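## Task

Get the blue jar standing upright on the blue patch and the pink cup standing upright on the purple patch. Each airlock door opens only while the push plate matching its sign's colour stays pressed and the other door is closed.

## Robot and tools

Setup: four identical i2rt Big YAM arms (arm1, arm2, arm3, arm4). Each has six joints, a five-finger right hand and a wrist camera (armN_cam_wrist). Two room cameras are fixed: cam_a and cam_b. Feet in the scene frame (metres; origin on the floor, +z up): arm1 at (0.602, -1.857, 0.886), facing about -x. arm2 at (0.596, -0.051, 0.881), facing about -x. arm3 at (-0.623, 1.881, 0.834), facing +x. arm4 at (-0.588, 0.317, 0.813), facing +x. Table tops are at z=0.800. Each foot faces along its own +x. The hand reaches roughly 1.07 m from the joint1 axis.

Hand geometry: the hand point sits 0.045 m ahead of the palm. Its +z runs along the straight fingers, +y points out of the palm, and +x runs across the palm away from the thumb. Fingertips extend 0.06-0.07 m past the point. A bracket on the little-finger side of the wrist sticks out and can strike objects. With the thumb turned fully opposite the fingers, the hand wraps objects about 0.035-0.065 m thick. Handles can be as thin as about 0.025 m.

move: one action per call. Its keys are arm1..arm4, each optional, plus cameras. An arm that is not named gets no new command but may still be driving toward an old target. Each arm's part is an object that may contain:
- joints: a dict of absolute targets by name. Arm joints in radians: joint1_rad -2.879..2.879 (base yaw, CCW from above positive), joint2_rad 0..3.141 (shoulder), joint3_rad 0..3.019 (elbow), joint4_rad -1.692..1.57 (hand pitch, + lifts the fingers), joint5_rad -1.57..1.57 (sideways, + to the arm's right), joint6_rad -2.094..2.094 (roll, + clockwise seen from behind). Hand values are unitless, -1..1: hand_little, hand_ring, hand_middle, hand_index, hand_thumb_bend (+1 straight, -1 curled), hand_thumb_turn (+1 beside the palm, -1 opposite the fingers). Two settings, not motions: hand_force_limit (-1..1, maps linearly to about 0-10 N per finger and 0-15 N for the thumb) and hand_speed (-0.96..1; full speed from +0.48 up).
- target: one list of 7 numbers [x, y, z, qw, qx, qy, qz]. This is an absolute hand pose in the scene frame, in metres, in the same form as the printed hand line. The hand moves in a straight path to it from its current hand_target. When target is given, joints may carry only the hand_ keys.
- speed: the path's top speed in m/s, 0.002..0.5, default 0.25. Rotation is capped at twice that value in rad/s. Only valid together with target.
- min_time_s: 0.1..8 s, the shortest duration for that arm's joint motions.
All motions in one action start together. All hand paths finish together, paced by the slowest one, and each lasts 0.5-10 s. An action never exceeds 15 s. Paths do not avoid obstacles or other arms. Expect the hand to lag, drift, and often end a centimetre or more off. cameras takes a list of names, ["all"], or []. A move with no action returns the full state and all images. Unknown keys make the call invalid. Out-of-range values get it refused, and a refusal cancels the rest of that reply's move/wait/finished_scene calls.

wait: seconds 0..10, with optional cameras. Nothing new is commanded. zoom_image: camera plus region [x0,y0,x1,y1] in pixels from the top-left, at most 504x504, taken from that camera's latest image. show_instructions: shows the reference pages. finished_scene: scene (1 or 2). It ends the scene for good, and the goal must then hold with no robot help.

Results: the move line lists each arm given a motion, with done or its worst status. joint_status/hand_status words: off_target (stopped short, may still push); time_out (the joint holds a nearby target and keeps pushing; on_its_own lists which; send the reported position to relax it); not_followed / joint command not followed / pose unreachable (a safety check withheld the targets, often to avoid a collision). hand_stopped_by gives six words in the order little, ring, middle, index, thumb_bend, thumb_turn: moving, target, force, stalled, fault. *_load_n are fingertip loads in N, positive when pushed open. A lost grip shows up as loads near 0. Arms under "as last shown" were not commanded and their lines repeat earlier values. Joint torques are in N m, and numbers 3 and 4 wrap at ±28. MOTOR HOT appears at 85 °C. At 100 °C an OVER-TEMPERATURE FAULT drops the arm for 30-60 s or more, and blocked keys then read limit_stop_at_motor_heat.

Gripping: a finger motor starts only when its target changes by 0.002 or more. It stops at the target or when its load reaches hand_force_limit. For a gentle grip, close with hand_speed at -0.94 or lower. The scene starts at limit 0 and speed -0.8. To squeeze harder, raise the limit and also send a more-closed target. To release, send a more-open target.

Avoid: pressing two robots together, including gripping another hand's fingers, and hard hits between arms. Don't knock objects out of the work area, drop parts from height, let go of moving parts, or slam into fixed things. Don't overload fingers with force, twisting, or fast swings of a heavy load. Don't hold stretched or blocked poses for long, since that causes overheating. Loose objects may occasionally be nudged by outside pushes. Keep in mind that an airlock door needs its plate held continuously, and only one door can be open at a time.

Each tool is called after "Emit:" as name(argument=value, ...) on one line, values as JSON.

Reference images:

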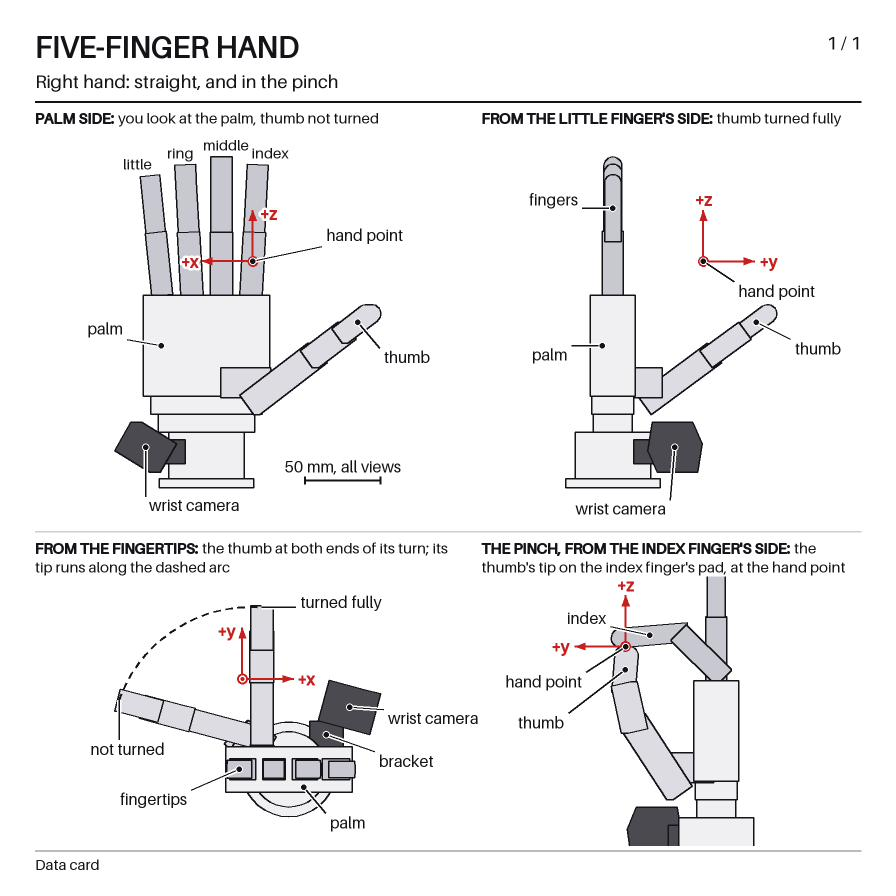

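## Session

Emit:
move()

Scene clock: 0.00 s.
Joint torques (N m): no reading
Motor temperatures (°C): arm1=[28 28 30 27 25 25] | arm2=[28 26 32 29 25 26] | arm3=[28 28 27 26 29 27] | arm4=[29 26 26 25 26 30]
Heat: arm1: hottest joint3_rad 30 °C; arm2: hottest joint3_rad 32 °C; arm3: hottest joint5_rad 29 °C; arm4: hottest joint6_rad 30 °C.
Joint velocities: within noise
arm1.joint_positions: joint1_rad=-0.910 joint2_rad=+0.632 joint3_rad=+1.359 joint4_rad=-1.543 joint5_rad=-0.006 joint6_rad=-1.194 hand_little=+1.000 hand_ring=+1.000 hand_middle=+1.000 hand_index=+1.000 hand_thumb_turn=+1.000 hand_thumb_bend=+1.000 hand_force_limit=+0.000 hand_speed=-0.800
arm1.joint_status: not commanded
arm1.hand_stopped_by: target,target,target,target,target,target
arm1.little_load_n: 0.0
arm1.ring_load_n: 0.0
arm1.middle_load_n: 0.0
arm1.index_load_n: 0.0
arm1.thumb_bend_load_n: 0.0
arm1.thumb_turn_load_n: 0.0
arm1.hand: x=+0.5406 y=-1.6735 z=+1.3187 quat_wxyz=(-0.351, +0.596, +0.713, +0.113) (m; scene frame)
arm1.hand_target: x=+0.5407 y=-1.6737 z=+1.3265 quat_wxyz=(-0.360, +0.594, +0.710, +0.116) (m; scene frame)
arm1.hand_status: not commanded
arm2.joint_positions: joint1_rad=+1.139 joint2_rad=+0.635 joint3_rad=+1.380 joint4_rad=-1.544 joint5_rad=-0.006 joint6_rad=-1.194 hand_little=+1.000 hand_ring=+1.000 hand_middle=+1.000 hand_index=+1.000 hand_thumb_turn=+1.000 hand_thumb_bend=+1.000 hand_force_limit=+0.000 hand_speed=-0.800
arm2.joint_status: not commanded
arm2.hand_stopped_by: target,target,target,target,target,target
arm2.little_load_n: 0.0
arm2.ring_load_n: 0.0
arm2.middle_load_n: 0.0
arm2.index_load_n: 0.0
arm2.thumb_bend_load_n: 0.0
arm2.thumb_turn_load_n: 0.0
arm2.hand: x=+0.4854 y=-0.2108 z=+1.3216 quat_wxyz=(+0.261, +0.373, -0.848, +0.272) (m; scene frame)
arm2.hand_target: x=+0.4855 y=-0.2105 z=+1.3293 quat_wxyz=(+0.268, +0.372, -0.844, +0.278) (m; scene frame)
arm2.hand_status: not commanded
arm3.joint_positions: joint1_rad=-0.495 joint2_rad=+0.611 joint3_rad=+1.444 joint4_rad=-1.544 joint5_rad=-0.006 joint6_rad=-1.194 hand_little=+1.000 hand_ring=+1.000 hand_middle=+1.000 hand_index=+1.000 hand_thumb_turn=+1.000 hand_thumb_bend=+1.000 hand_force_limit=+0.000 hand_speed=-0.800
arm3.joint_status: not commanded
arm3.hand_stopped_by: target,target,target,target,target,target
arm3.little_load_n: 0.0
arm3.ring_load_n: 0.0
arm3.middle_load_n: 0.0
arm3.index_load_n: 0.0
arm3.thumb_bend_load_n: 0.0
arm3.thumb_turn_load_n: 0.0
arm3.hand: x=-0.4908 y=+1.7547 z=+1.3068 quat_wxyz=(+0.032, +0.818, -0.397, +0.415) (m; scene frame)
arm3.hand_target: x=-0.4911 y=+1.7550 z=+1.3161 quat_wxyz=(+0.033, +0.813, -0.394, +0.427) (m; scene frame)
arm3.hand_status: not commanded
arm4.joint_positions: joint1_rad=-1.085 joint2_rad=+0.611 joint3_rad=+1.375 joint4_rad=-1.543 joint5_rad=-0.006 joint6_rad=-1.194 hand_little=+1.000 hand_ring=+1.000 hand_middle=+1.000 hand_index=+1.000 hand_thumb_turn=+1.000 hand_thumb_bend=+1.000 hand_force_limit=+0.000 hand_speed=-0.800
arm4.joint_status: not commanded
arm4.hand_stopped_by: target,target,target,target,target,target
arm4.little_load_n: 0.0
arm4.ring_load_n: 0.0
arm4.middle_load_n: 0.0
arm4.index_load_n: 0.0
arm4.thumb_bend_load_n: 0.0
arm4.thumb_turn_load_n: 0.0
arm4.hand: x=-0.5347 y=+0.1400 z=+1.2568 quat_wxyz=(+0.130, +0.697, -0.604, +0.365) (m; scene frame)
arm4.hand_target: x=-0.5345 y=+0.1400 z=+1.2662 quat_wxyz=(+0.134, +0.693, -0.601, +0.375) (m; scene frame)
arm4.hand_status: not commanded
pictures: arm1_cam_wrist, arm2_cam_wrist, arm3_cam_wrist, arm4_cam_wrist, cam_a, cam_b

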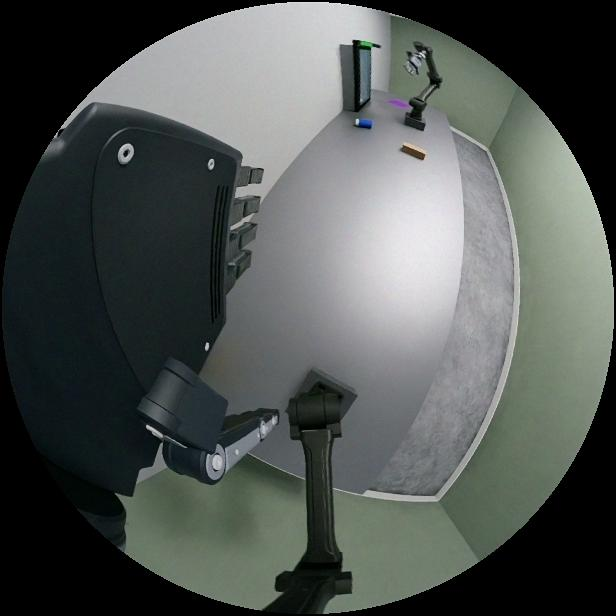

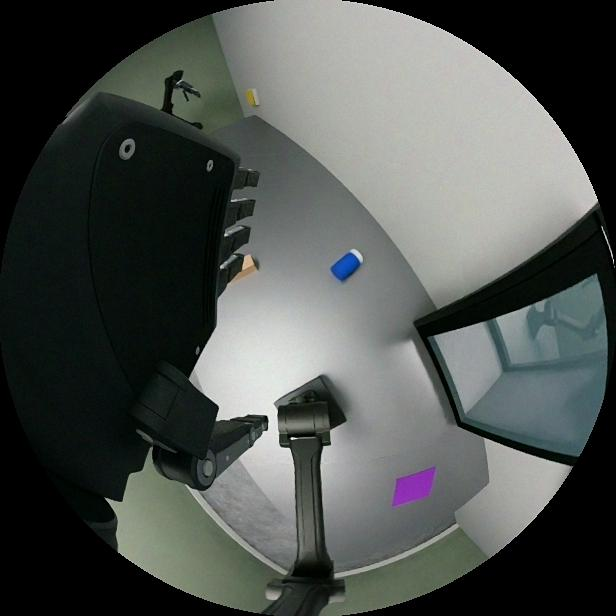

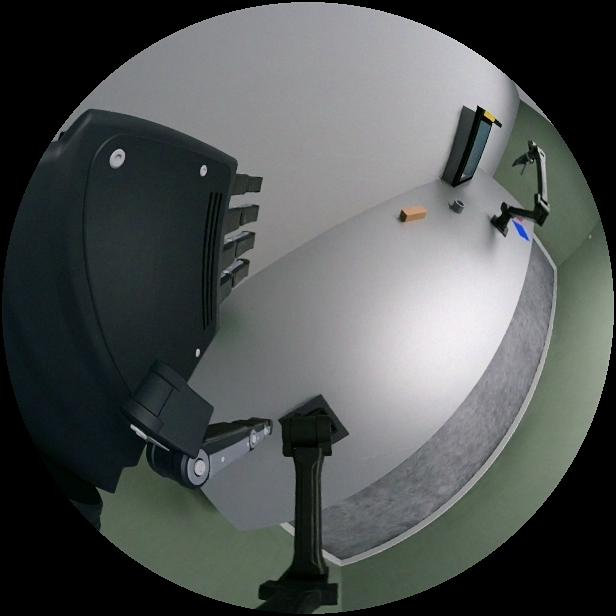

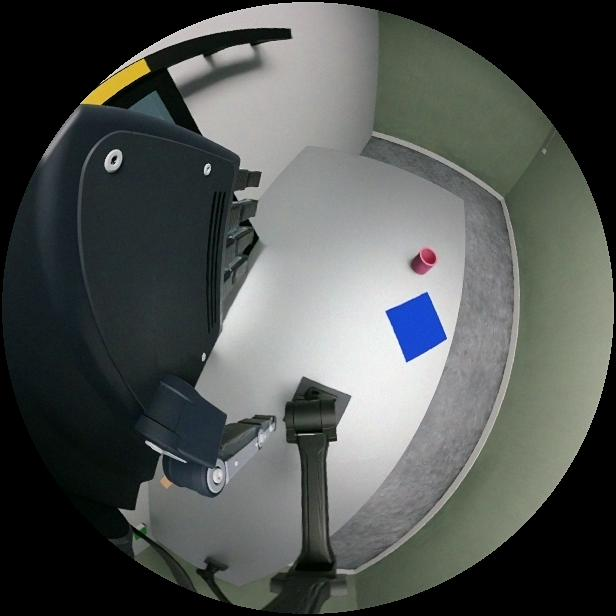

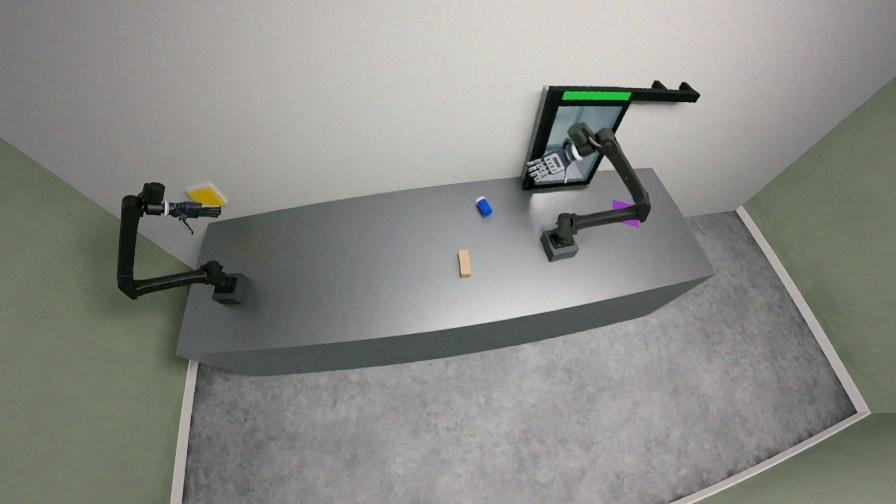

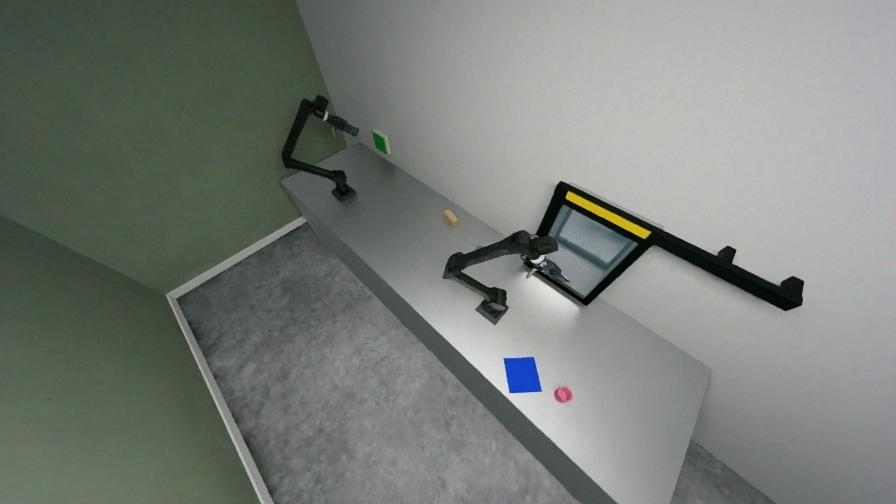

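Emit:
zoom_image(camera="arm2_cam_wrist", region=[220, 200, 420, 320])

Emit:
zoom_image(camera="arm4_cam_wrist", region=[340, 220, 500, 380])

Emit:
zoom_image(camera="cam_a", region=[420, 160, 560, 300])

Emit:
zoom_image(camera="cam_b", region=[480, 330, 620, 430])

Scaled by 2.520 from the camera's 616x616 image, which has a finer 880x880 frame.

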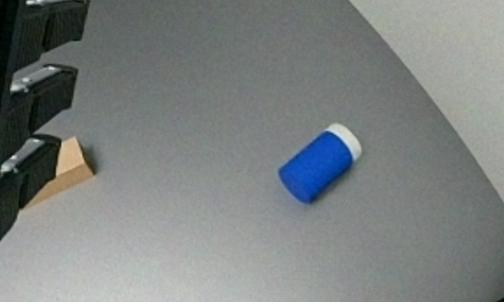

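Scaled by 3.150 from the camera's 616x616 image, which has a finer 880x880 frame.

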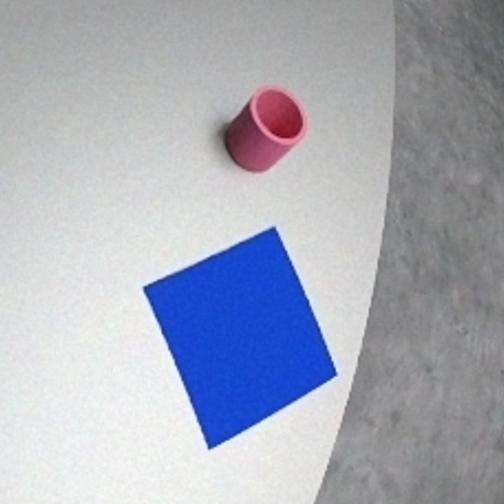

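Scaled by 3.600 from the camera's 896x504 image, which has a finer 1280x720 frame.

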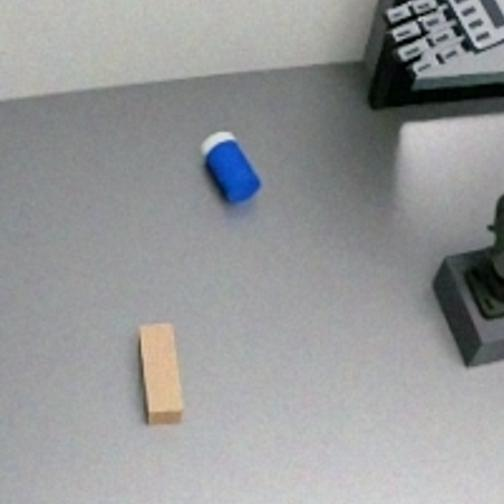

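Scaled by 3.600 from the camera's 896x504 image, which has a finer 1280x720 frame.

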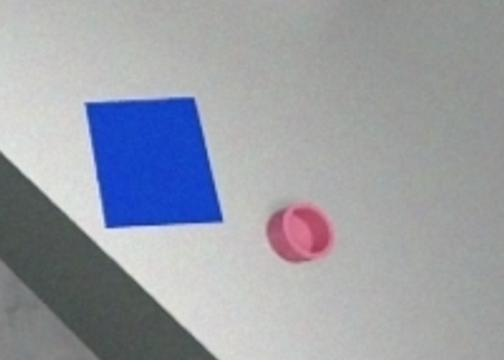

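Emit:
zoom_image(camera="cam_a", region=[130, 150, 270, 310])

Emit:
zoom_image(camera="cam_b", region=[290, 90, 430, 230])

Scaled by 3.150 from the camera's 896x504 image, which has a finer 1280x720 frame.

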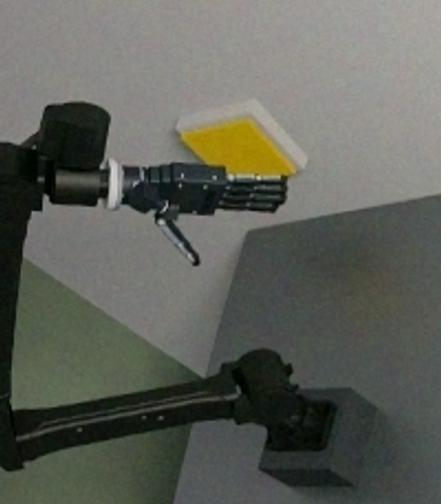

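Scaled by 3.600 from the camera's 896x504 image, which has a finer 1280x720 frame.

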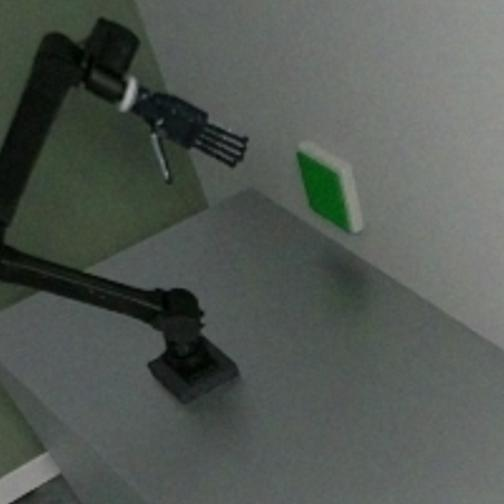

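Emit:
move(arm1={"joints":{"joint1_rad":0.58,"joint2_rad":0.83,"joint3_rad":0.52,"joint4_rad":-0.53,"joint5_rad":0.27,"joint6_rad":0.28,"hand_speed":-0.3,"hand_little":-1,"hand_ring":-1,"hand_middle":-1,"hand_index":-1},"min_time_s":4}, arm2={"target":[0.296,-0.398,0.98,-0.0598,0.1445,-0.9125,0.378],"speed":0.2,"joints":{"hand_speed":0,"hand_thumb_turn":-1}}, arm3={"joints":{"joint1_rad":0.617,"joint2_rad":0.6,"joint3_rad":0.551,"joint4_rad":-0.848,"joint5_rad":0.395,"joint6_rad":0.43,"hand_speed":-0.3,"hand_little":-1,"hand_ring":-1,"hand_middle":-1,"hand_index":-1},"min_time_s":4}, arm4={"joints":{"joint1_rad":-1.766,"joint2_rad":1.45,"joint3_rad":0.72,"joint4_rad":0.73,"joint5_rad":0.2,"joint6_rad":-1.55,"hand_speed":0,"hand_thumb_turn":-1},"min_time_s":4}, cameras=["all"])

Scene clock: 17.63 s.
Joint torques (N m): arm1=[-0.26 -0.44 8.61 2.5 0.23 0.11] | arm2=[-1.96 -11.46 10.86 1.39 -0.82 0.2] | arm3=[1.38 -1.61 10.15 2.41 0.55 0.1] | arm4=[-1.61 -7.88 6.67 2.73 0.2 -0.2]
Motor temperatures (°C): arm1=[28 28 33 27 25 25] | arm2=[28 26 35 29 26 26] | arm3=[27 28 31 26 29 27] | arm4=[28 26 28 26 26 30]
Heat: arm1: hottest joint3_rad 33 °C; arm2: hottest joint3_rad 35 °C; arm3: hottest joint3_rad 31 °C; arm4: hottest joint6_rad 30 °C.
move: arm1 done; arm2 off_target; arm3 done; arm4 done
Joint velocities: within noise
arm1.joint_positions: joint1_rad=+0.568 joint2_rad=+0.833 joint3_rad=+0.532 joint4_rad=-0.552 joint5_rad=+0.267 joint6_rad=+0.251 hand_little=-1.000 hand_ring=-1.000 hand_middle=-1.000 hand_index=-1.000 hand_thumb_turn=+1.000 hand_thumb_bend=+1.000 hand_force_limit=+0.000 hand_speed=-0.300
arm1.joint_status: all done
arm1.hand_stopped_by: target,target,target,target,target,target
arm1.little_load_n: 0.0
arm1.ring_load_n: 0.0
arm1.middle_load_n: 0.5
arm1.index_load_n: 0.5
arm1.thumb_bend_load_n: 0.0
arm1.thumb_turn_load_n: 0.0
arm1.hand: x=+0.3081 y=-1.9935 z=+0.9909 quat_wxyz=(-0.258, +0.620, +0.691, -0.265) (m; scene frame)
arm1.hand_target: x=+0.3092 y=-1.9975 z=+0.9840 quat_wxyz=(-0.255, +0.623, +0.690, -0.267) (m; scene frame)
arm1.hand_status: not commanded
arm2.joint_positions: joint1_rad=+0.581 joint2_rad=+1.523 joint3_rad=+1.053 joint4_rad=-0.838 joint5_rad=-0.715 joint6_rad=-1.143 hand_little=+1.000 hand_ring=+1.000 hand_middle=+1.000 hand_index=+1.000 hand_thumb_turn=-1.000 hand_thumb_bend=+1.000 hand_force_limit=+0.000 hand_speed=+0.000
arm2.joint_status: all done
arm2.hand_stopped_by: target,target,target,target,target,target
arm2.little_load_n: 0.0
arm2.ring_load_n: 0.0
arm2.middle_load_n: 0.0
arm2.index_load_n: 0.0
arm2.thumb_bend_load_n: 0.0
arm2.thumb_turn_load_n: 0.0
arm2.hand: x=+0.3135 y=-0.3836 z=+0.9661 quat_wxyz=(-0.074, +0.147, -0.917, +0.362) (m; scene frame)
arm2.hand_target: x=+0.2943 y=-0.3934 z=+0.9769 quat_wxyz=(-0.059, +0.140, -0.915, +0.373) (m; scene frame)
arm2.hand_status: off_target (0.027 m and 2.5 deg from the pose sent, 0.433 m and 47.7 deg at the start)
arm3.joint_positions: joint1_rad=+0.622 joint2_rad=+0.620 joint3_rad=+0.554 joint4_rad=-0.874 joint5_rad=+0.389 joint6_rad=+0.405 hand_little=-1.000 hand_ring=-1.000 hand_middle=-1.000 hand_index=-1.000 hand_thumb_turn=+1.000 hand_thumb_bend=+1.000 hand_force_limit=+0.000 hand_speed=-0.300
arm3.joint_status: all done
arm3.hand_stopped_by: target,target,target,target,target,target
arm3.little_load_n: 0.0
arm3.ring_load_n: 0.0
arm3.middle_load_n: 0.5
arm3.index_load_n: 0.0
arm3.thumb_bend_load_n: 0.0
arm3.thumb_turn_load_n: 0.0
arm3.hand: x=-0.3909 y=+2.0037 z=+0.9677 quat_wxyz=(-0.237, +0.679, -0.643, +0.264) (m; scene frame)
arm3.hand_target: x=-0.3862 y=+2.0086 z=+0.9717 quat_wxyz=(-0.253, +0.671, -0.645, +0.266) (m; scene frame)
arm3.hand_status: not commanded
arm4.joint_positions: joint1_rad=-1.746 joint2_rad=+1.453 joint3_rad=+0.729 joint4_rad=+0.704 joint5_rad=+0.197 joint6_rad=-1.538 hand_little=+1.000 hand_ring=+1.000 hand_middle=+1.000 hand_index=+1.000 hand_thumb_turn=-1.000 hand_thumb_bend=+1.000 hand_force_limit=+0.000 hand_speed=+0.000
arm4.joint_status: all done
arm4.hand_stopped_by: target,target,target,target,target,target
arm4.little_load_n: 0.0
arm4.ring_load_n: 0.0
arm4.middle_load_n: 0.0
arm4.index_load_n: 0.0
arm4.thumb_bend_load_n: 0.0
arm4.thumb_turn_load_n: 0.5
arm4.hand: x=-0.7680 y=-0.2443 z=+1.0415 quat_wxyz=(+0.570, +0.401, -0.587, +0.412) (m; scene frame)
arm4.hand_target: x=-0.7731 y=-0.2417 z=+1.0379 quat_wxyz=(+0.576, +0.401, -0.585, +0.407) (m; scene frame)
arm4.hand_status: not commanded
pictures: arm1_cam_wrist, arm2_cam_wrist, arm3_cam_wrist, arm4_cam_wrist, cam_a, cam_b

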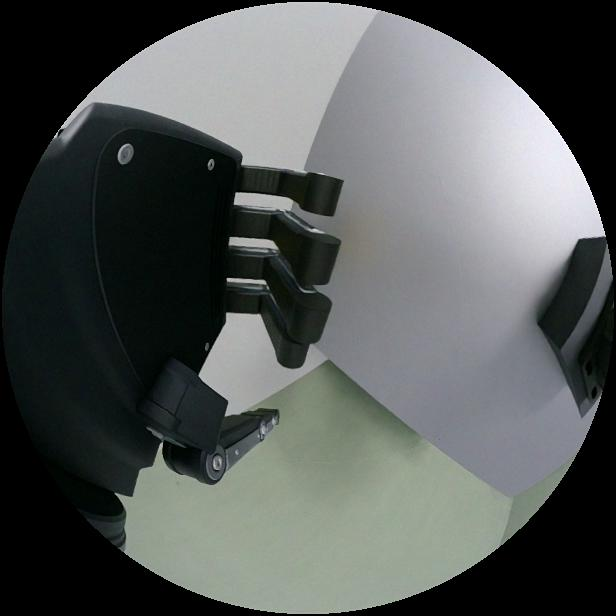

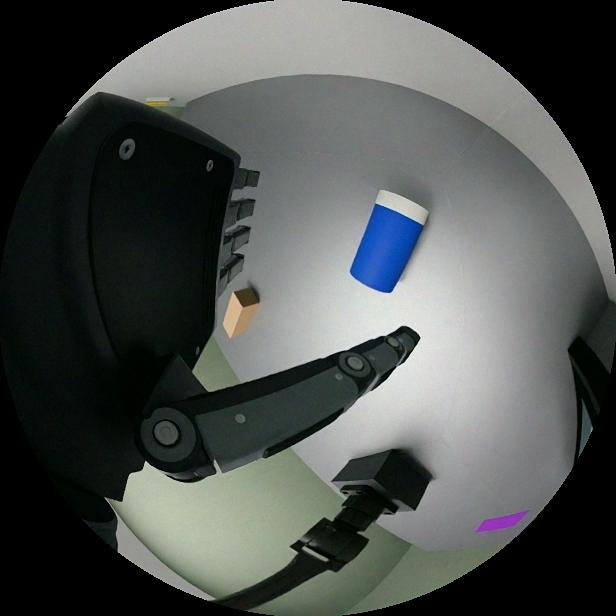

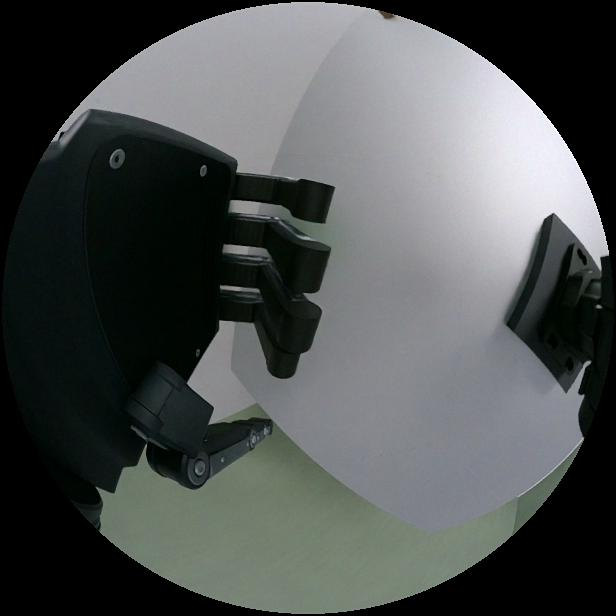

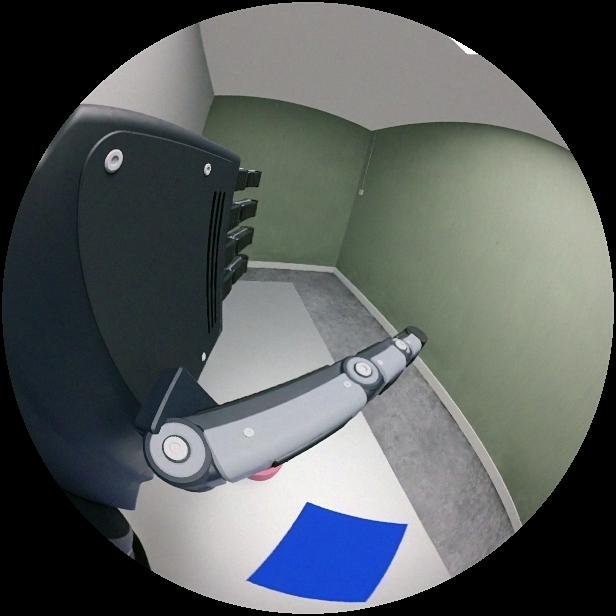

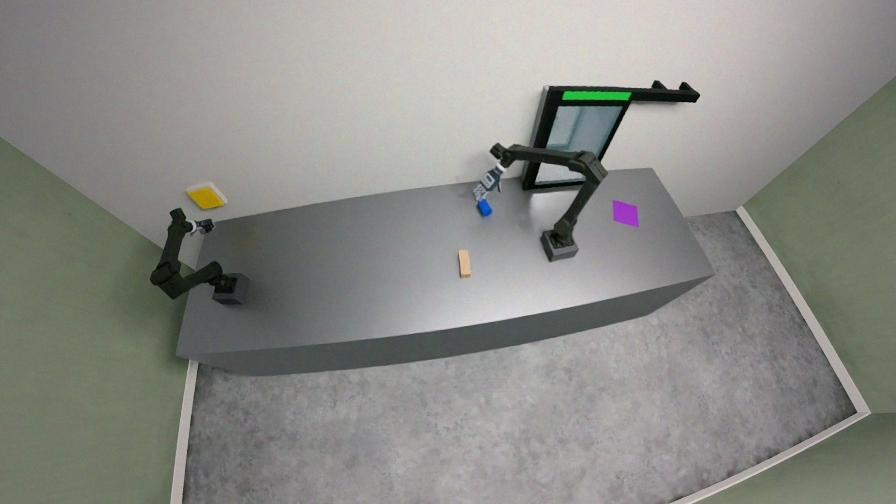

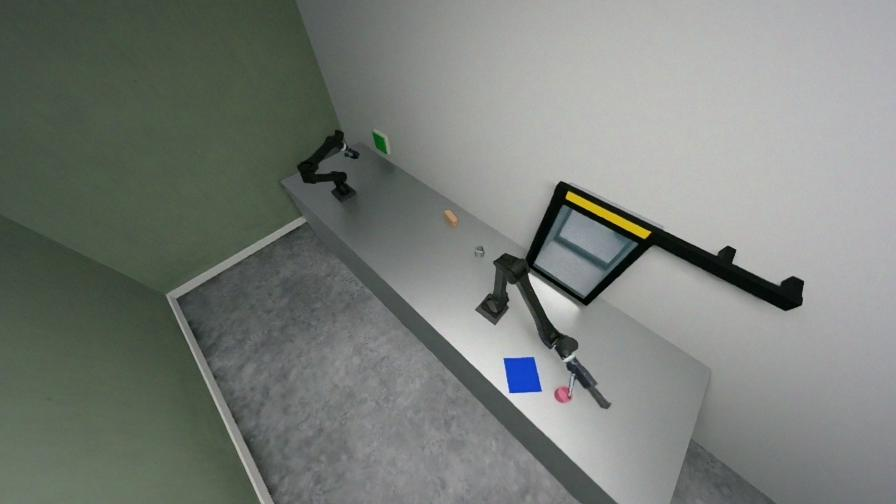

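Emit:
move(arm1={"target":[0.2,-2.012,0.98,-0.2706,0.6533,0.6533,-0.2706],"speed":0.15}, arm2={"target":[0.273,-0.412,0.915,-0.0533,0.1286,-0.9149,0.3789],"speed":0.15}, arm4={"target":[-0.765,-0.218,0.93,-0.5843,-0.402,0.5742,-0.4091],"speed":0.2}, cameras=["arm1_cam_wrist","arm2_cam_wrist","arm4_cam_wrist","cam_a","cam_b"])

Emit:
zoom_image(camera="cam_a", region=[130, 150, 270, 310])

Scene clock: 20.23 s.
Joint torques (N m): arm1=[-2.2 -3.66 13.11 2.5 0.17 0.12] | arm2=[-2.02 -12.1 8.77 1.55 -0.78 0.21] | arm3=[1.38 -1.61 10.17 2.41 0.55 0.11] | arm4=[-0.91 -7.94 4.33 2.71 0.23 -0.2]
Motor temperatures (°C): arm1=[28 28 34 27 25 25] | arm2=[28 27 35 29 26 26] | arm3=[27 28 31 26 29 27] | arm4=[28 26 28 26 26 30]
Heat: arm1: hottest joint3_rad 34 °C; arm2: hottest joint3_rad 35 °C; arm3: hottest joint3_rad 31 °C; arm4: hottest joint6_rad 30 °C.
move: arm1 off_target; arm2 off_target; arm4 done
Joint velocities: within noise
arm1.joint_positions: joint1_rad=+0.495 joint2_rad=+1.164 joint3_rad=+0.644 joint4_rad=-0.359 joint5_rad=+0.267 joint6_rad=+0.263 hand_little=-1.000 hand_ring=-1.000 hand_middle=-1.000 hand_index=-1.000 hand_thumb_turn=+1.000 hand_thumb_bend=+1.000 hand_force_limit=+0.000 hand_speed=-0.300
arm1.joint_status: not commanded
arm1.hand_stopped_by: target,target,target,target,target,target
arm1.little_load_n: 0.0
arm1.ring_load_n: 0.0
arm1.middle_load_n: 0.5
arm1.index_load_n: 0.0
arm1.thumb_bend_load_n: 0.0
arm1.thumb_turn_load_n: -0.5
arm1.hand: x=+0.2268 y=-2.0016 z=+0.9597 quat_wxyz=(-0.262, +0.651, +0.669, -0.246) (m; scene frame)
arm1.hand_target: x=+0.2006 y=-2.0073 z=+0.9806 quat_wxyz=(-0.272, +0.657, +0.649, -0.270) (m; scene frame)
arm1.hand_status: off_target (0.035 m and 3.5 deg from the pose sent, 0.110 m and 6.0 deg at the start)
arm2.joint_positions: joint1_rad=+0.581 joint2_rad=+1.651 joint3_rad=+1.053 joint4_rad=-0.651 joint5_rad=-0.716 joint6_rad=-1.108 hand_little=+1.000 hand_ring=+1.000 hand_middle=+1.000 hand_index=+1.000 hand_thumb_turn=-1.000 hand_thumb_bend=+1.000 hand_force_limit=+0.000 hand_speed=+0.000
arm2.joint_status: not commanded
arm2.hand_stopped_by: target,target,target,target,target,target
arm2.little_load_n: 0.0
arm2.ring_load_n: 0.0
arm2.middle_load_n: 0.0
arm2.index_load_n: 0.0
arm2.thumb_bend_load_n: 0.0
arm2.thumb_turn_load_n: 0.0
arm2.hand: x=+0.2855 y=-0.4072 z=+0.9168 quat_wxyz=(-0.056, +0.141, -0.915, +0.375) (m; scene frame)
arm2.hand_target: x=+0.2739 y=-0.4109 z=+0.9145 quat_wxyz=(-0.054, +0.129, -0.915, +0.379) (m; scene frame)
arm2.hand_status: off_target (0.014 m and 1.5 deg from the pose sent, 0.071 m and 3.7 deg at the start)
arm3: as last shown
arm3.joint_positions: joint1_rad=+0.622 joint2_rad=+0.620 joint3_rad=+0.554 joint4_rad=-0.874 joint5_rad=+0.389 joint6_rad=+0.407 hand_little=-1.000 hand_ring=-1.000 hand_middle=-1.000 hand_index=-1.000 hand_thumb_turn=+1.000 hand_thumb_bend=+1.000 hand_force_limit=+0.000 hand_speed=-0.300
arm3.middle_load_n: 0.0
arm3.hand: x=-0.3909 y=+2.0038 z=+0.9678 quat_wxyz=(-0.237, +0.678, -0.644, +0.263) (m; scene frame)
arm3.hand_target: x=-0.3861 y=+2.0087 z=+0.9718 quat_wxyz=(-0.253, +0.670, -0.645, +0.266) (m; scene frame)
arm4.joint_positions: joint1_rad=-1.746 joint2_rad=+1.722 joint3_rad=+0.577 joint4_rad=+1.148 joint5_rad=+0.200 joint6_rad=-1.557 hand_little=+1.000 hand_ring=+1.000 hand_middle=+1.000 hand_index=+1.000 hand_thumb_turn=-1.000 hand_thumb_bend=+1.000 hand_force_limit=+0.000 hand_speed=+0.000
arm4.joint_status: not commanded
arm4.hand_stopped_by: target,target,target,target,target,target
arm4.little_load_n: 0.0
arm4.ring_load_n: 0.0
arm4.middle_load_n: 0.0
arm4.index_load_n: -0.5
arm4.thumb_bend_load_n: 0.0
arm4.thumb_turn_load_n: 0.0
arm4.hand: x=-0.7657 y=-0.2184 z=+0.9337 quat_wxyz=(+0.580, +0.400, -0.578, +0.412) (m; scene frame)
arm4.hand_target: x=-0.7649 y=-0.2167 z=+0.9315 quat_wxyz=(+0.584, +0.402, -0.574, +0.409) (m; scene frame)
arm4.hand_status: done (0.004 m and 0.8 deg from the pose sent, 0.115 m and 2.3 deg at the start)
pictures: arm1_cam_wrist, arm2_cam_wrist, arm4_cam_wrist, cam_a, cam_b

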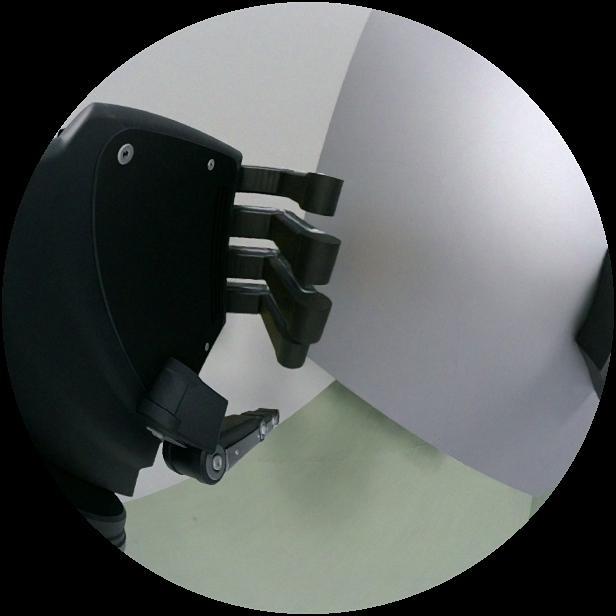

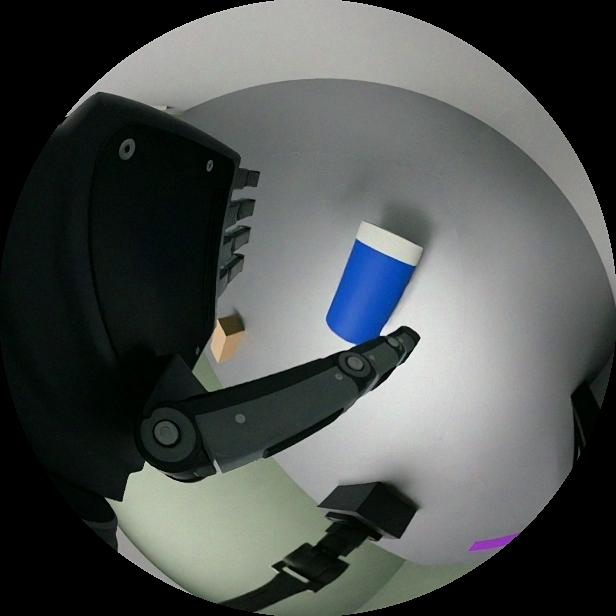

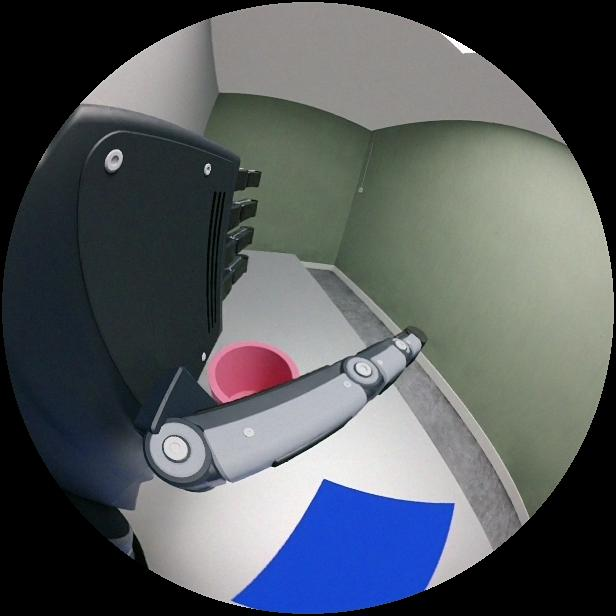

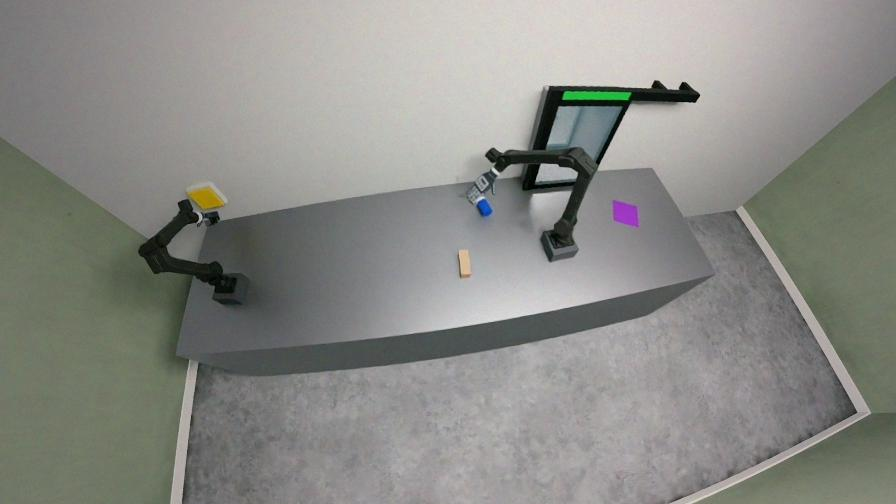

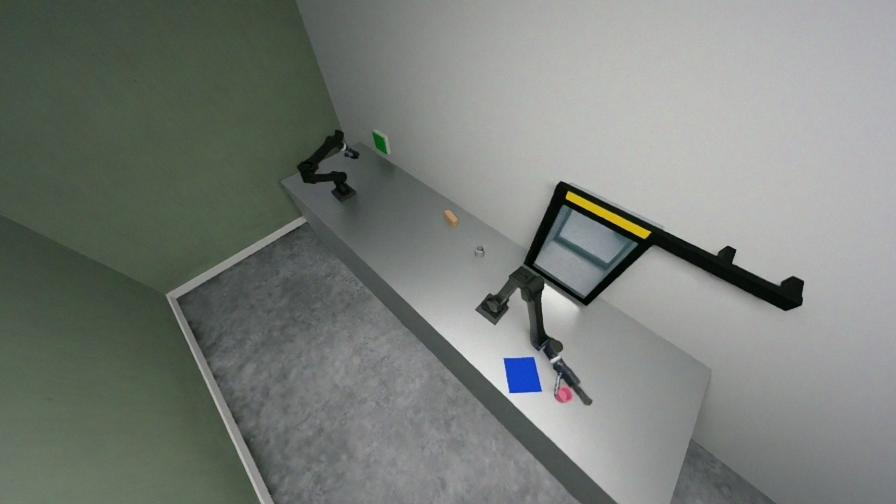

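Scaled by 3.150 from the camera's 896x504 image, which has a finer 1280x720 frame.

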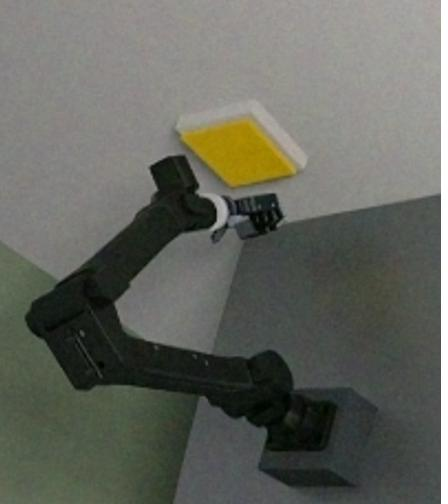

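Emit:
move(arm2={"target":[0.280,-0.399,0.831,-0.0533,0.1286,-0.9149,0.3789],"speed":0.12}, arm4={"target":[-0.741,-0.215,0.905,-0.5843,-0.402,0.5742,-0.4091],"speed":0.1}, cameras=["arm2_cam_wrist","arm4_cam_wrist"])

Scene clock: 22.50 s.
Joint torques (N m): arm1=[-2.14 -3.66 13.11 2.45 0.17 0.1] | arm2=[-2.2 -12.63 5.68 1.54 -0.82 0.04] | arm3=[1.49 -1.55 10.17 2.41 0.55 0.11] | arm4=[-0.15 -8.35 3.44 2.63 0.24 -0.19]
Motor temperatures (°C): arm1=[28 28 34 27 25 25] | arm2=[28 27 35 29 26 26] | arm3=[27 28 31 26 29 27] | arm4=[28 26 28 26 26 30]
Heat: arm1: hottest joint3_rad 34 °C; arm2: hottest joint3_rad 35 °C; arm3: hottest joint3_rad 31 °C; arm4: hottest joint6_rad 30 °C.
move: arm2 off_target; arm4 done
Joint velocities: within noise
arm1, arm3: as last shown
arm1.middle_load_n: 0.0
arm2.joint_positions: joint1_rad=+0.569 joint2_rad=+1.773 joint3_rad=+0.973 joint4_rad=-0.430 joint5_rad=-0.719 joint6_rad=-1.106 hand_little=+1.000 hand_ring=+1.000 hand_middle=+1.000 hand_index=+1.000 hand_thumb_turn=-1.000 hand_thumb_bend=+1.000 hand_force_limit=+0.000 hand_speed=+0.000
arm2.joint_status: not commanded
arm2.hand_stopped_by: target,target,target,target,target,target
arm2.little_load_n: 0.0
arm2.ring_load_n: 0.0
arm2.middle_load_n: 0.0
arm2.index_load_n: -0.5
arm2.thumb_bend_load_n: 0.0
arm2.thumb_turn_load_n: 0.0
arm2.hand: x=+0.2821 y=-0.4038 z=+0.8437 quat_wxyz=(-0.048, +0.138, -0.913, +0.380) (m; scene frame)
arm2.hand_target: x=+0.2811 y=-0.3979 z=+0.8320 quat_wxyz=(-0.053, +0.128, -0.915, +0.379) (m; scene frame)
arm2.hand_status: off_target (0.014 m and 1.2 deg from the pose sent, 0.086 m and 1.5 deg at the start)
arm3.thumb_turn_load_n: -0.5
arm4.joint_positions: joint1_rad=-1.688 joint2_rad=+1.808 joint3_rad=+0.566 joint4_rad=+1.249 joint5_rad=+0.263 joint6_rad=-1.559 hand_little=+1.000 hand_ring=+1.000 hand_middle=+1.000 hand_index=+1.000 hand_thumb_turn=-1.000 hand_thumb_bend=+1.000 hand_force_limit=+0.000 hand_speed=+0.000
arm4.joint_status: not commanded
arm4.hand_stopped_by: target,target,target,target,target,target
arm4.little_load_n: 0.0
arm4.ring_load_n: 0.0
arm4.middle_load_n: 0.0
arm4.index_load_n: 0.0
arm4.thumb_bend_load_n: 0.0
arm4.thumb_turn_load_n: 0.5
arm4.hand: x=-0.7445 y=-0.2173 z=+0.9092 quat_wxyz=(+0.582, +0.398, -0.578, +0.411) (m; scene frame)
arm4.hand_target: x=-0.7406 y=-0.2151 z=+0.9057 quat_wxyz=(+0.584, +0.403, -0.573, +0.409) (m; scene frame)
arm4.hand_status: done (0.006 m and 0.7 deg from the pose sent, 0.038 m and 0.8 deg at the start)
pictures: arm2_cam_wrist, arm4_cam_wrist

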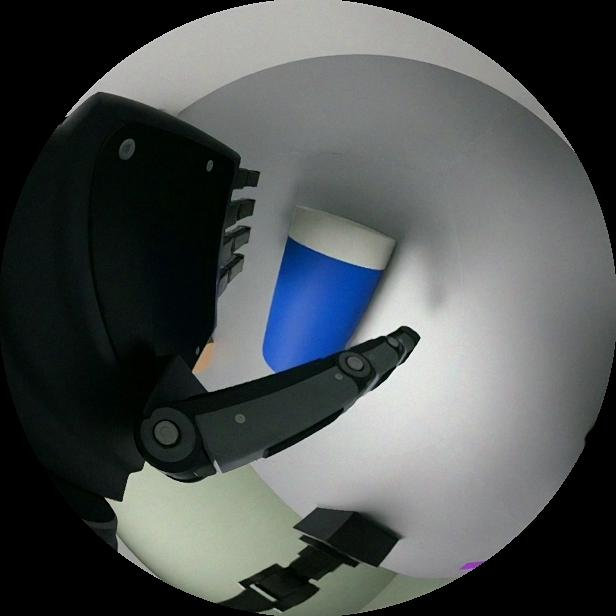

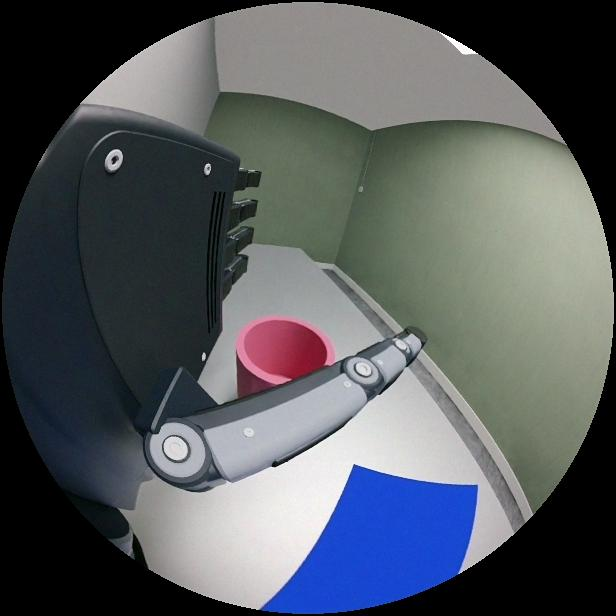

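Emit:
move(arm2={"target":[0.289,-0.390,0.822,-0.0533,0.1286,-0.9149,0.3789],"speed":0.06}, arm4={"target":[-0.737,-0.205,0.832,-0.5843,-0.402,0.5742,-0.4091],"speed":0.1}, cameras=["arm2_cam_wrist","arm4_cam_wrist"])

Scene clock: 24.80 s.
Joint torques (N m): arm1=[-2.26 -3.66 13.11 2.45 0.18 0.1] | arm2=[-2.2 -12.45 5.23 1.58 -0.82 -0.03] | arm3=[1.49 -1.55 10.15 2.41 0.55 0.11] | arm4=[-0.03 -9.35 2.37 2.71 0.25 -0.19]
Motor temperatures (°C): arm1=[28 28 34 27 25 25] | arm2=[28 27 35 29 26 26] | arm3=[27 28 31 26 29 28] | arm4=[28 27 28 26 26 30]
Heat: arm1: hottest joint3_rad 34 °C; arm2: hottest joint3_rad 35 °C; arm3: hottest joint3_rad 31 °C; arm4: hottest joint6_rad 30 °C.
move: arm2 off_target; arm4 done
Joint velocities: within noise
arm1, arm3: as last shown
arm1.thumb_turn_load_n: 0.0
arm2.joint_positions: joint1_rad=+0.566 joint2_rad=+1.773 joint3_rad=+0.938 joint4_rad=-0.397 joint5_rad=-0.721 joint6_rad=-1.106 hand_little=+1.000 hand_ring=+1.000 hand_middle=+1.000 hand_index=+1.000 hand_thumb_turn=-1.000 hand_thumb_bend=+1.000 hand_force_limit=+0.000 hand_speed=+0.000
arm2.joint_status: not commanded
arm2.hand_stopped_by: target,target,target,target,target,target
arm2.little_load_n: 0.0
arm2.ring_load_n: 0.0
arm2.middle_load_n: 0.0
arm2.index_load_n: 0.0
arm2.thumb_bend_load_n: 0.0
arm2.thumb_turn_load_n: 0.0
arm2.hand: x=+0.2895 y=-0.3970 z=+0.8346 quat_wxyz=(-0.048, +0.136, -0.913, +0.380) (m; scene frame)
arm2.hand_target: x=+0.2893 y=-0.3902 z=+0.8229 quat_wxyz=(-0.053, +0.129, -0.915, +0.379) (m; scene frame)
arm2.hand_status: off_target (0.014 m and 1.1 deg from the pose sent, 0.027 m and 1.2 deg at the start)
arm4.joint_positions: joint1_rad=-1.682 joint2_rad=+2.076 joint3_rad=+0.558 joint4_rad=+1.510 joint5_rad=+0.273 joint6_rad=-1.559 hand_little=+1.000 hand_ring=+1.000 hand_middle=+1.000 hand_index=+1.000 hand_thumb_turn=-1.000 hand_thumb_bend=+1.000 hand_force_limit=+0.000 hand_speed=+0.000
arm4.joint_status: not commanded
arm4.hand_stopped_by: target,target,target,target,target,target
arm4.little_load_n: 0.0
arm4.ring_load_n: 0.0
arm4.middle_load_n: 0.0
arm4.index_load_n: -0.5
arm4.thumb_bend_load_n: 0.0
arm4.thumb_turn_load_n: 0.0
arm4.hand: x=-0.7420 y=-0.2017 z=+0.8316 quat_wxyz=(+0.580, +0.401, -0.582, +0.406) (m; scene frame)
arm4.hand_target: x=-0.7371 y=-0.2039 z=+0.8329 quat_wxyz=(+0.584, +0.402, -0.575, +0.409) (m; scene frame)
arm4.hand_status: done (0.006 m and 1.1 deg from the pose sent, 0.079 m and 0.7 deg at the start)
pictures: arm2_cam_wrist, arm4_cam_wrist

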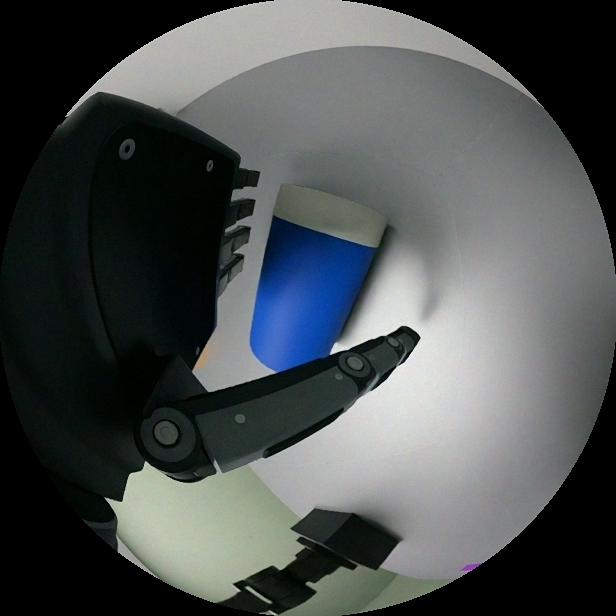

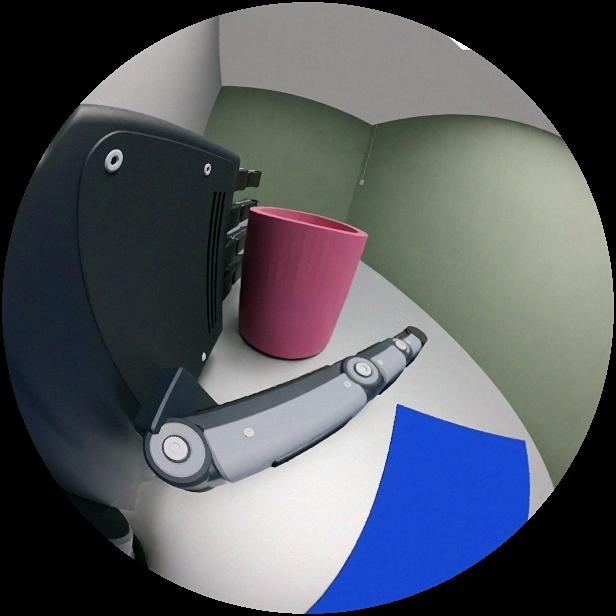

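Emit:
move(arm2={"joints":{"hand_speed":-0.86,"hand_force_limit":-0.1,"hand_little":-1,"hand_ring":-1,"hand_middle":-1,"hand_index":-1,"hand_thumb_bend":-1}}, arm4={"joints":{"hand_speed":-0.86,"hand_force_limit":-0.1,"hand_middle":-1,"hand_index":-1,"hand_thumb_bend":-1}}, cameras=["arm2_cam_wrist","arm4_cam_wrist"])

Scene clock: 33.43 s.
Joint torques (N m): arm1=[-2.26 -3.6 13.11 2.45 0.17 0.1] | arm2=[-2.2 -12.45 5.22 1.55 -0.79 -0.04] | arm3=[1.44 -1.67 10.17 2.43 0.55 0.11] | arm4=[-0.03 -8.94 2.25 2.63 0.22 -0.18]
Motor temperatures (°C): arm1=[28 28 35 27 25 25] | arm2=[28 27 35 29 26 26] | arm3=[27 28 31 26 29 28] | arm4=[28 27 27 26 26 30]
Heat: arm1: hottest joint3_rad 35 °C; arm2: hottest joint3_rad 35 °C; arm3: hottest joint3_rad 31 °C; arm4: hottest joint6_rad 30 °C.
move: arm2 off_target; arm4 off_target
Joint velocities: within noise
arm1, arm3: as last shown
arm1.ring_load_n: 0.5
arm2.joint_positions: joint1_rad=+0.566 joint2_rad=+1.773 joint3_rad=+0.938 joint4_rad=-0.397 joint5_rad=-0.721 joint6_rad=-1.095 hand_little=+0.172 hand_ring=+0.210 hand_middle=+0.211 hand_index=+0.236 hand_thumb_turn=-1.000 hand_thumb_bend=+0.615 hand_force_limit=-0.100 hand_speed=-0.860
arm2.joint_status: hand_little off_target (ended at +0.172, target -1.000); hand_ring off_target (ended at +0.210, target -1.000); hand_middle off_target (ended at +0.211, target -1.000); hand_index off_target (ended at +0.236, target -1.000); hand_thumb_bend off_target (ended at +0.615, target -1.000); the others done
arm2.hand_stopped_by: force,force,force,force,force,target
arm2.little_load_n: 7.0
arm2.ring_load_n: 0.5
arm2.middle_load_n: 4.5
arm2.index_load_n: 1.0
arm2.thumb_bend_load_n: 13.5
arm2.thumb_turn_load_n: 7.5
arm2.hand: x=+0.2902 y=-0.3970 z=+0.8348 quat_wxyz=(-0.050, +0.131, -0.914, +0.380) (m; scene frame)
arm2.hand_target: x=+0.2903 y=-0.3904 z=+0.8231 quat_wxyz=(-0.055, +0.124, -0.916, +0.379) (m; scene frame)
arm2.hand_status: not commanded
arm3.thumb_turn_load_n: 0.0
arm4.joint_positions: joint1_rad=-1.679 joint2_rad=+2.076 joint3_rad=+0.558 joint4_rad=+1.511 joint5_rad=+0.273 joint6_rad=-1.559 hand_little=+1.000 hand_ring=+1.000 hand_middle=+0.315 hand_index=+0.327 hand_thumb_turn=-1.000 hand_thumb_bend=+0.657 hand_force_limit=-0.100 hand_speed=-0.860
arm4.joint_status: hand_middle off_target (ended at +0.315, target -1.000); hand_index off_target (ended at +0.327, target -1.000); hand_thumb_bend off_target (ended at +0.657, target -1.000); the others done
arm4.hand_stopped_by: target,target,force,force,force,target
arm4.little_load_n: 0.0
arm4.ring_load_n: 0.0
arm4.middle_load_n: 6.0
arm4.index_load_n: 2.0
arm4.thumb_bend_load_n: 11.0
arm4.thumb_turn_load_n: 0.5
arm4.hand: x=-0.7404 y=-0.2022 z=+0.8320 quat_wxyz=(+0.579, +0.401, -0.581, +0.407) (m; scene frame)
arm4.hand_target: x=-0.7371 y=-0.2040 z=+0.8333 quat_wxyz=(+0.584, +0.402, -0.574, +0.409) (m; scene frame)
arm4.hand_status: not commanded
pictures: arm2_cam_wrist, arm4_cam_wrist

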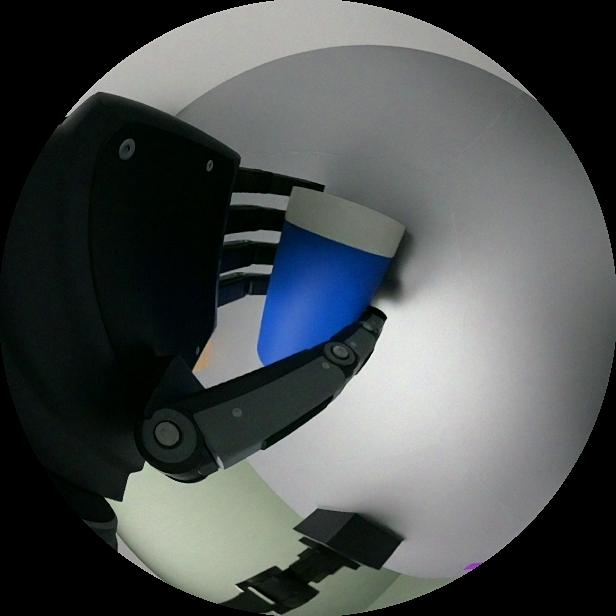

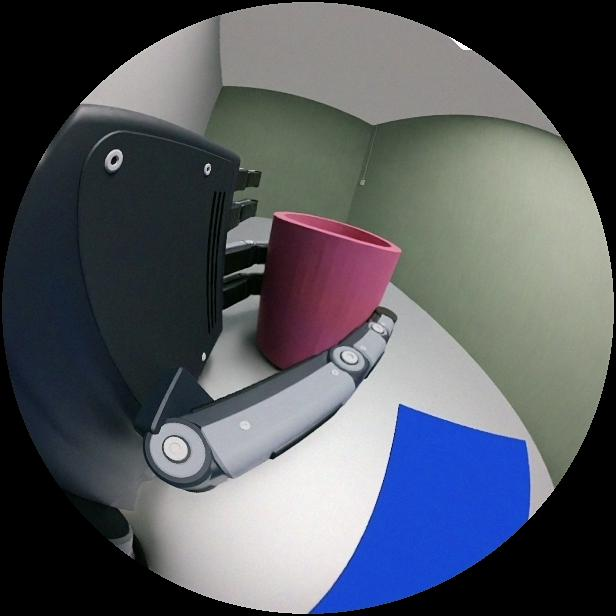

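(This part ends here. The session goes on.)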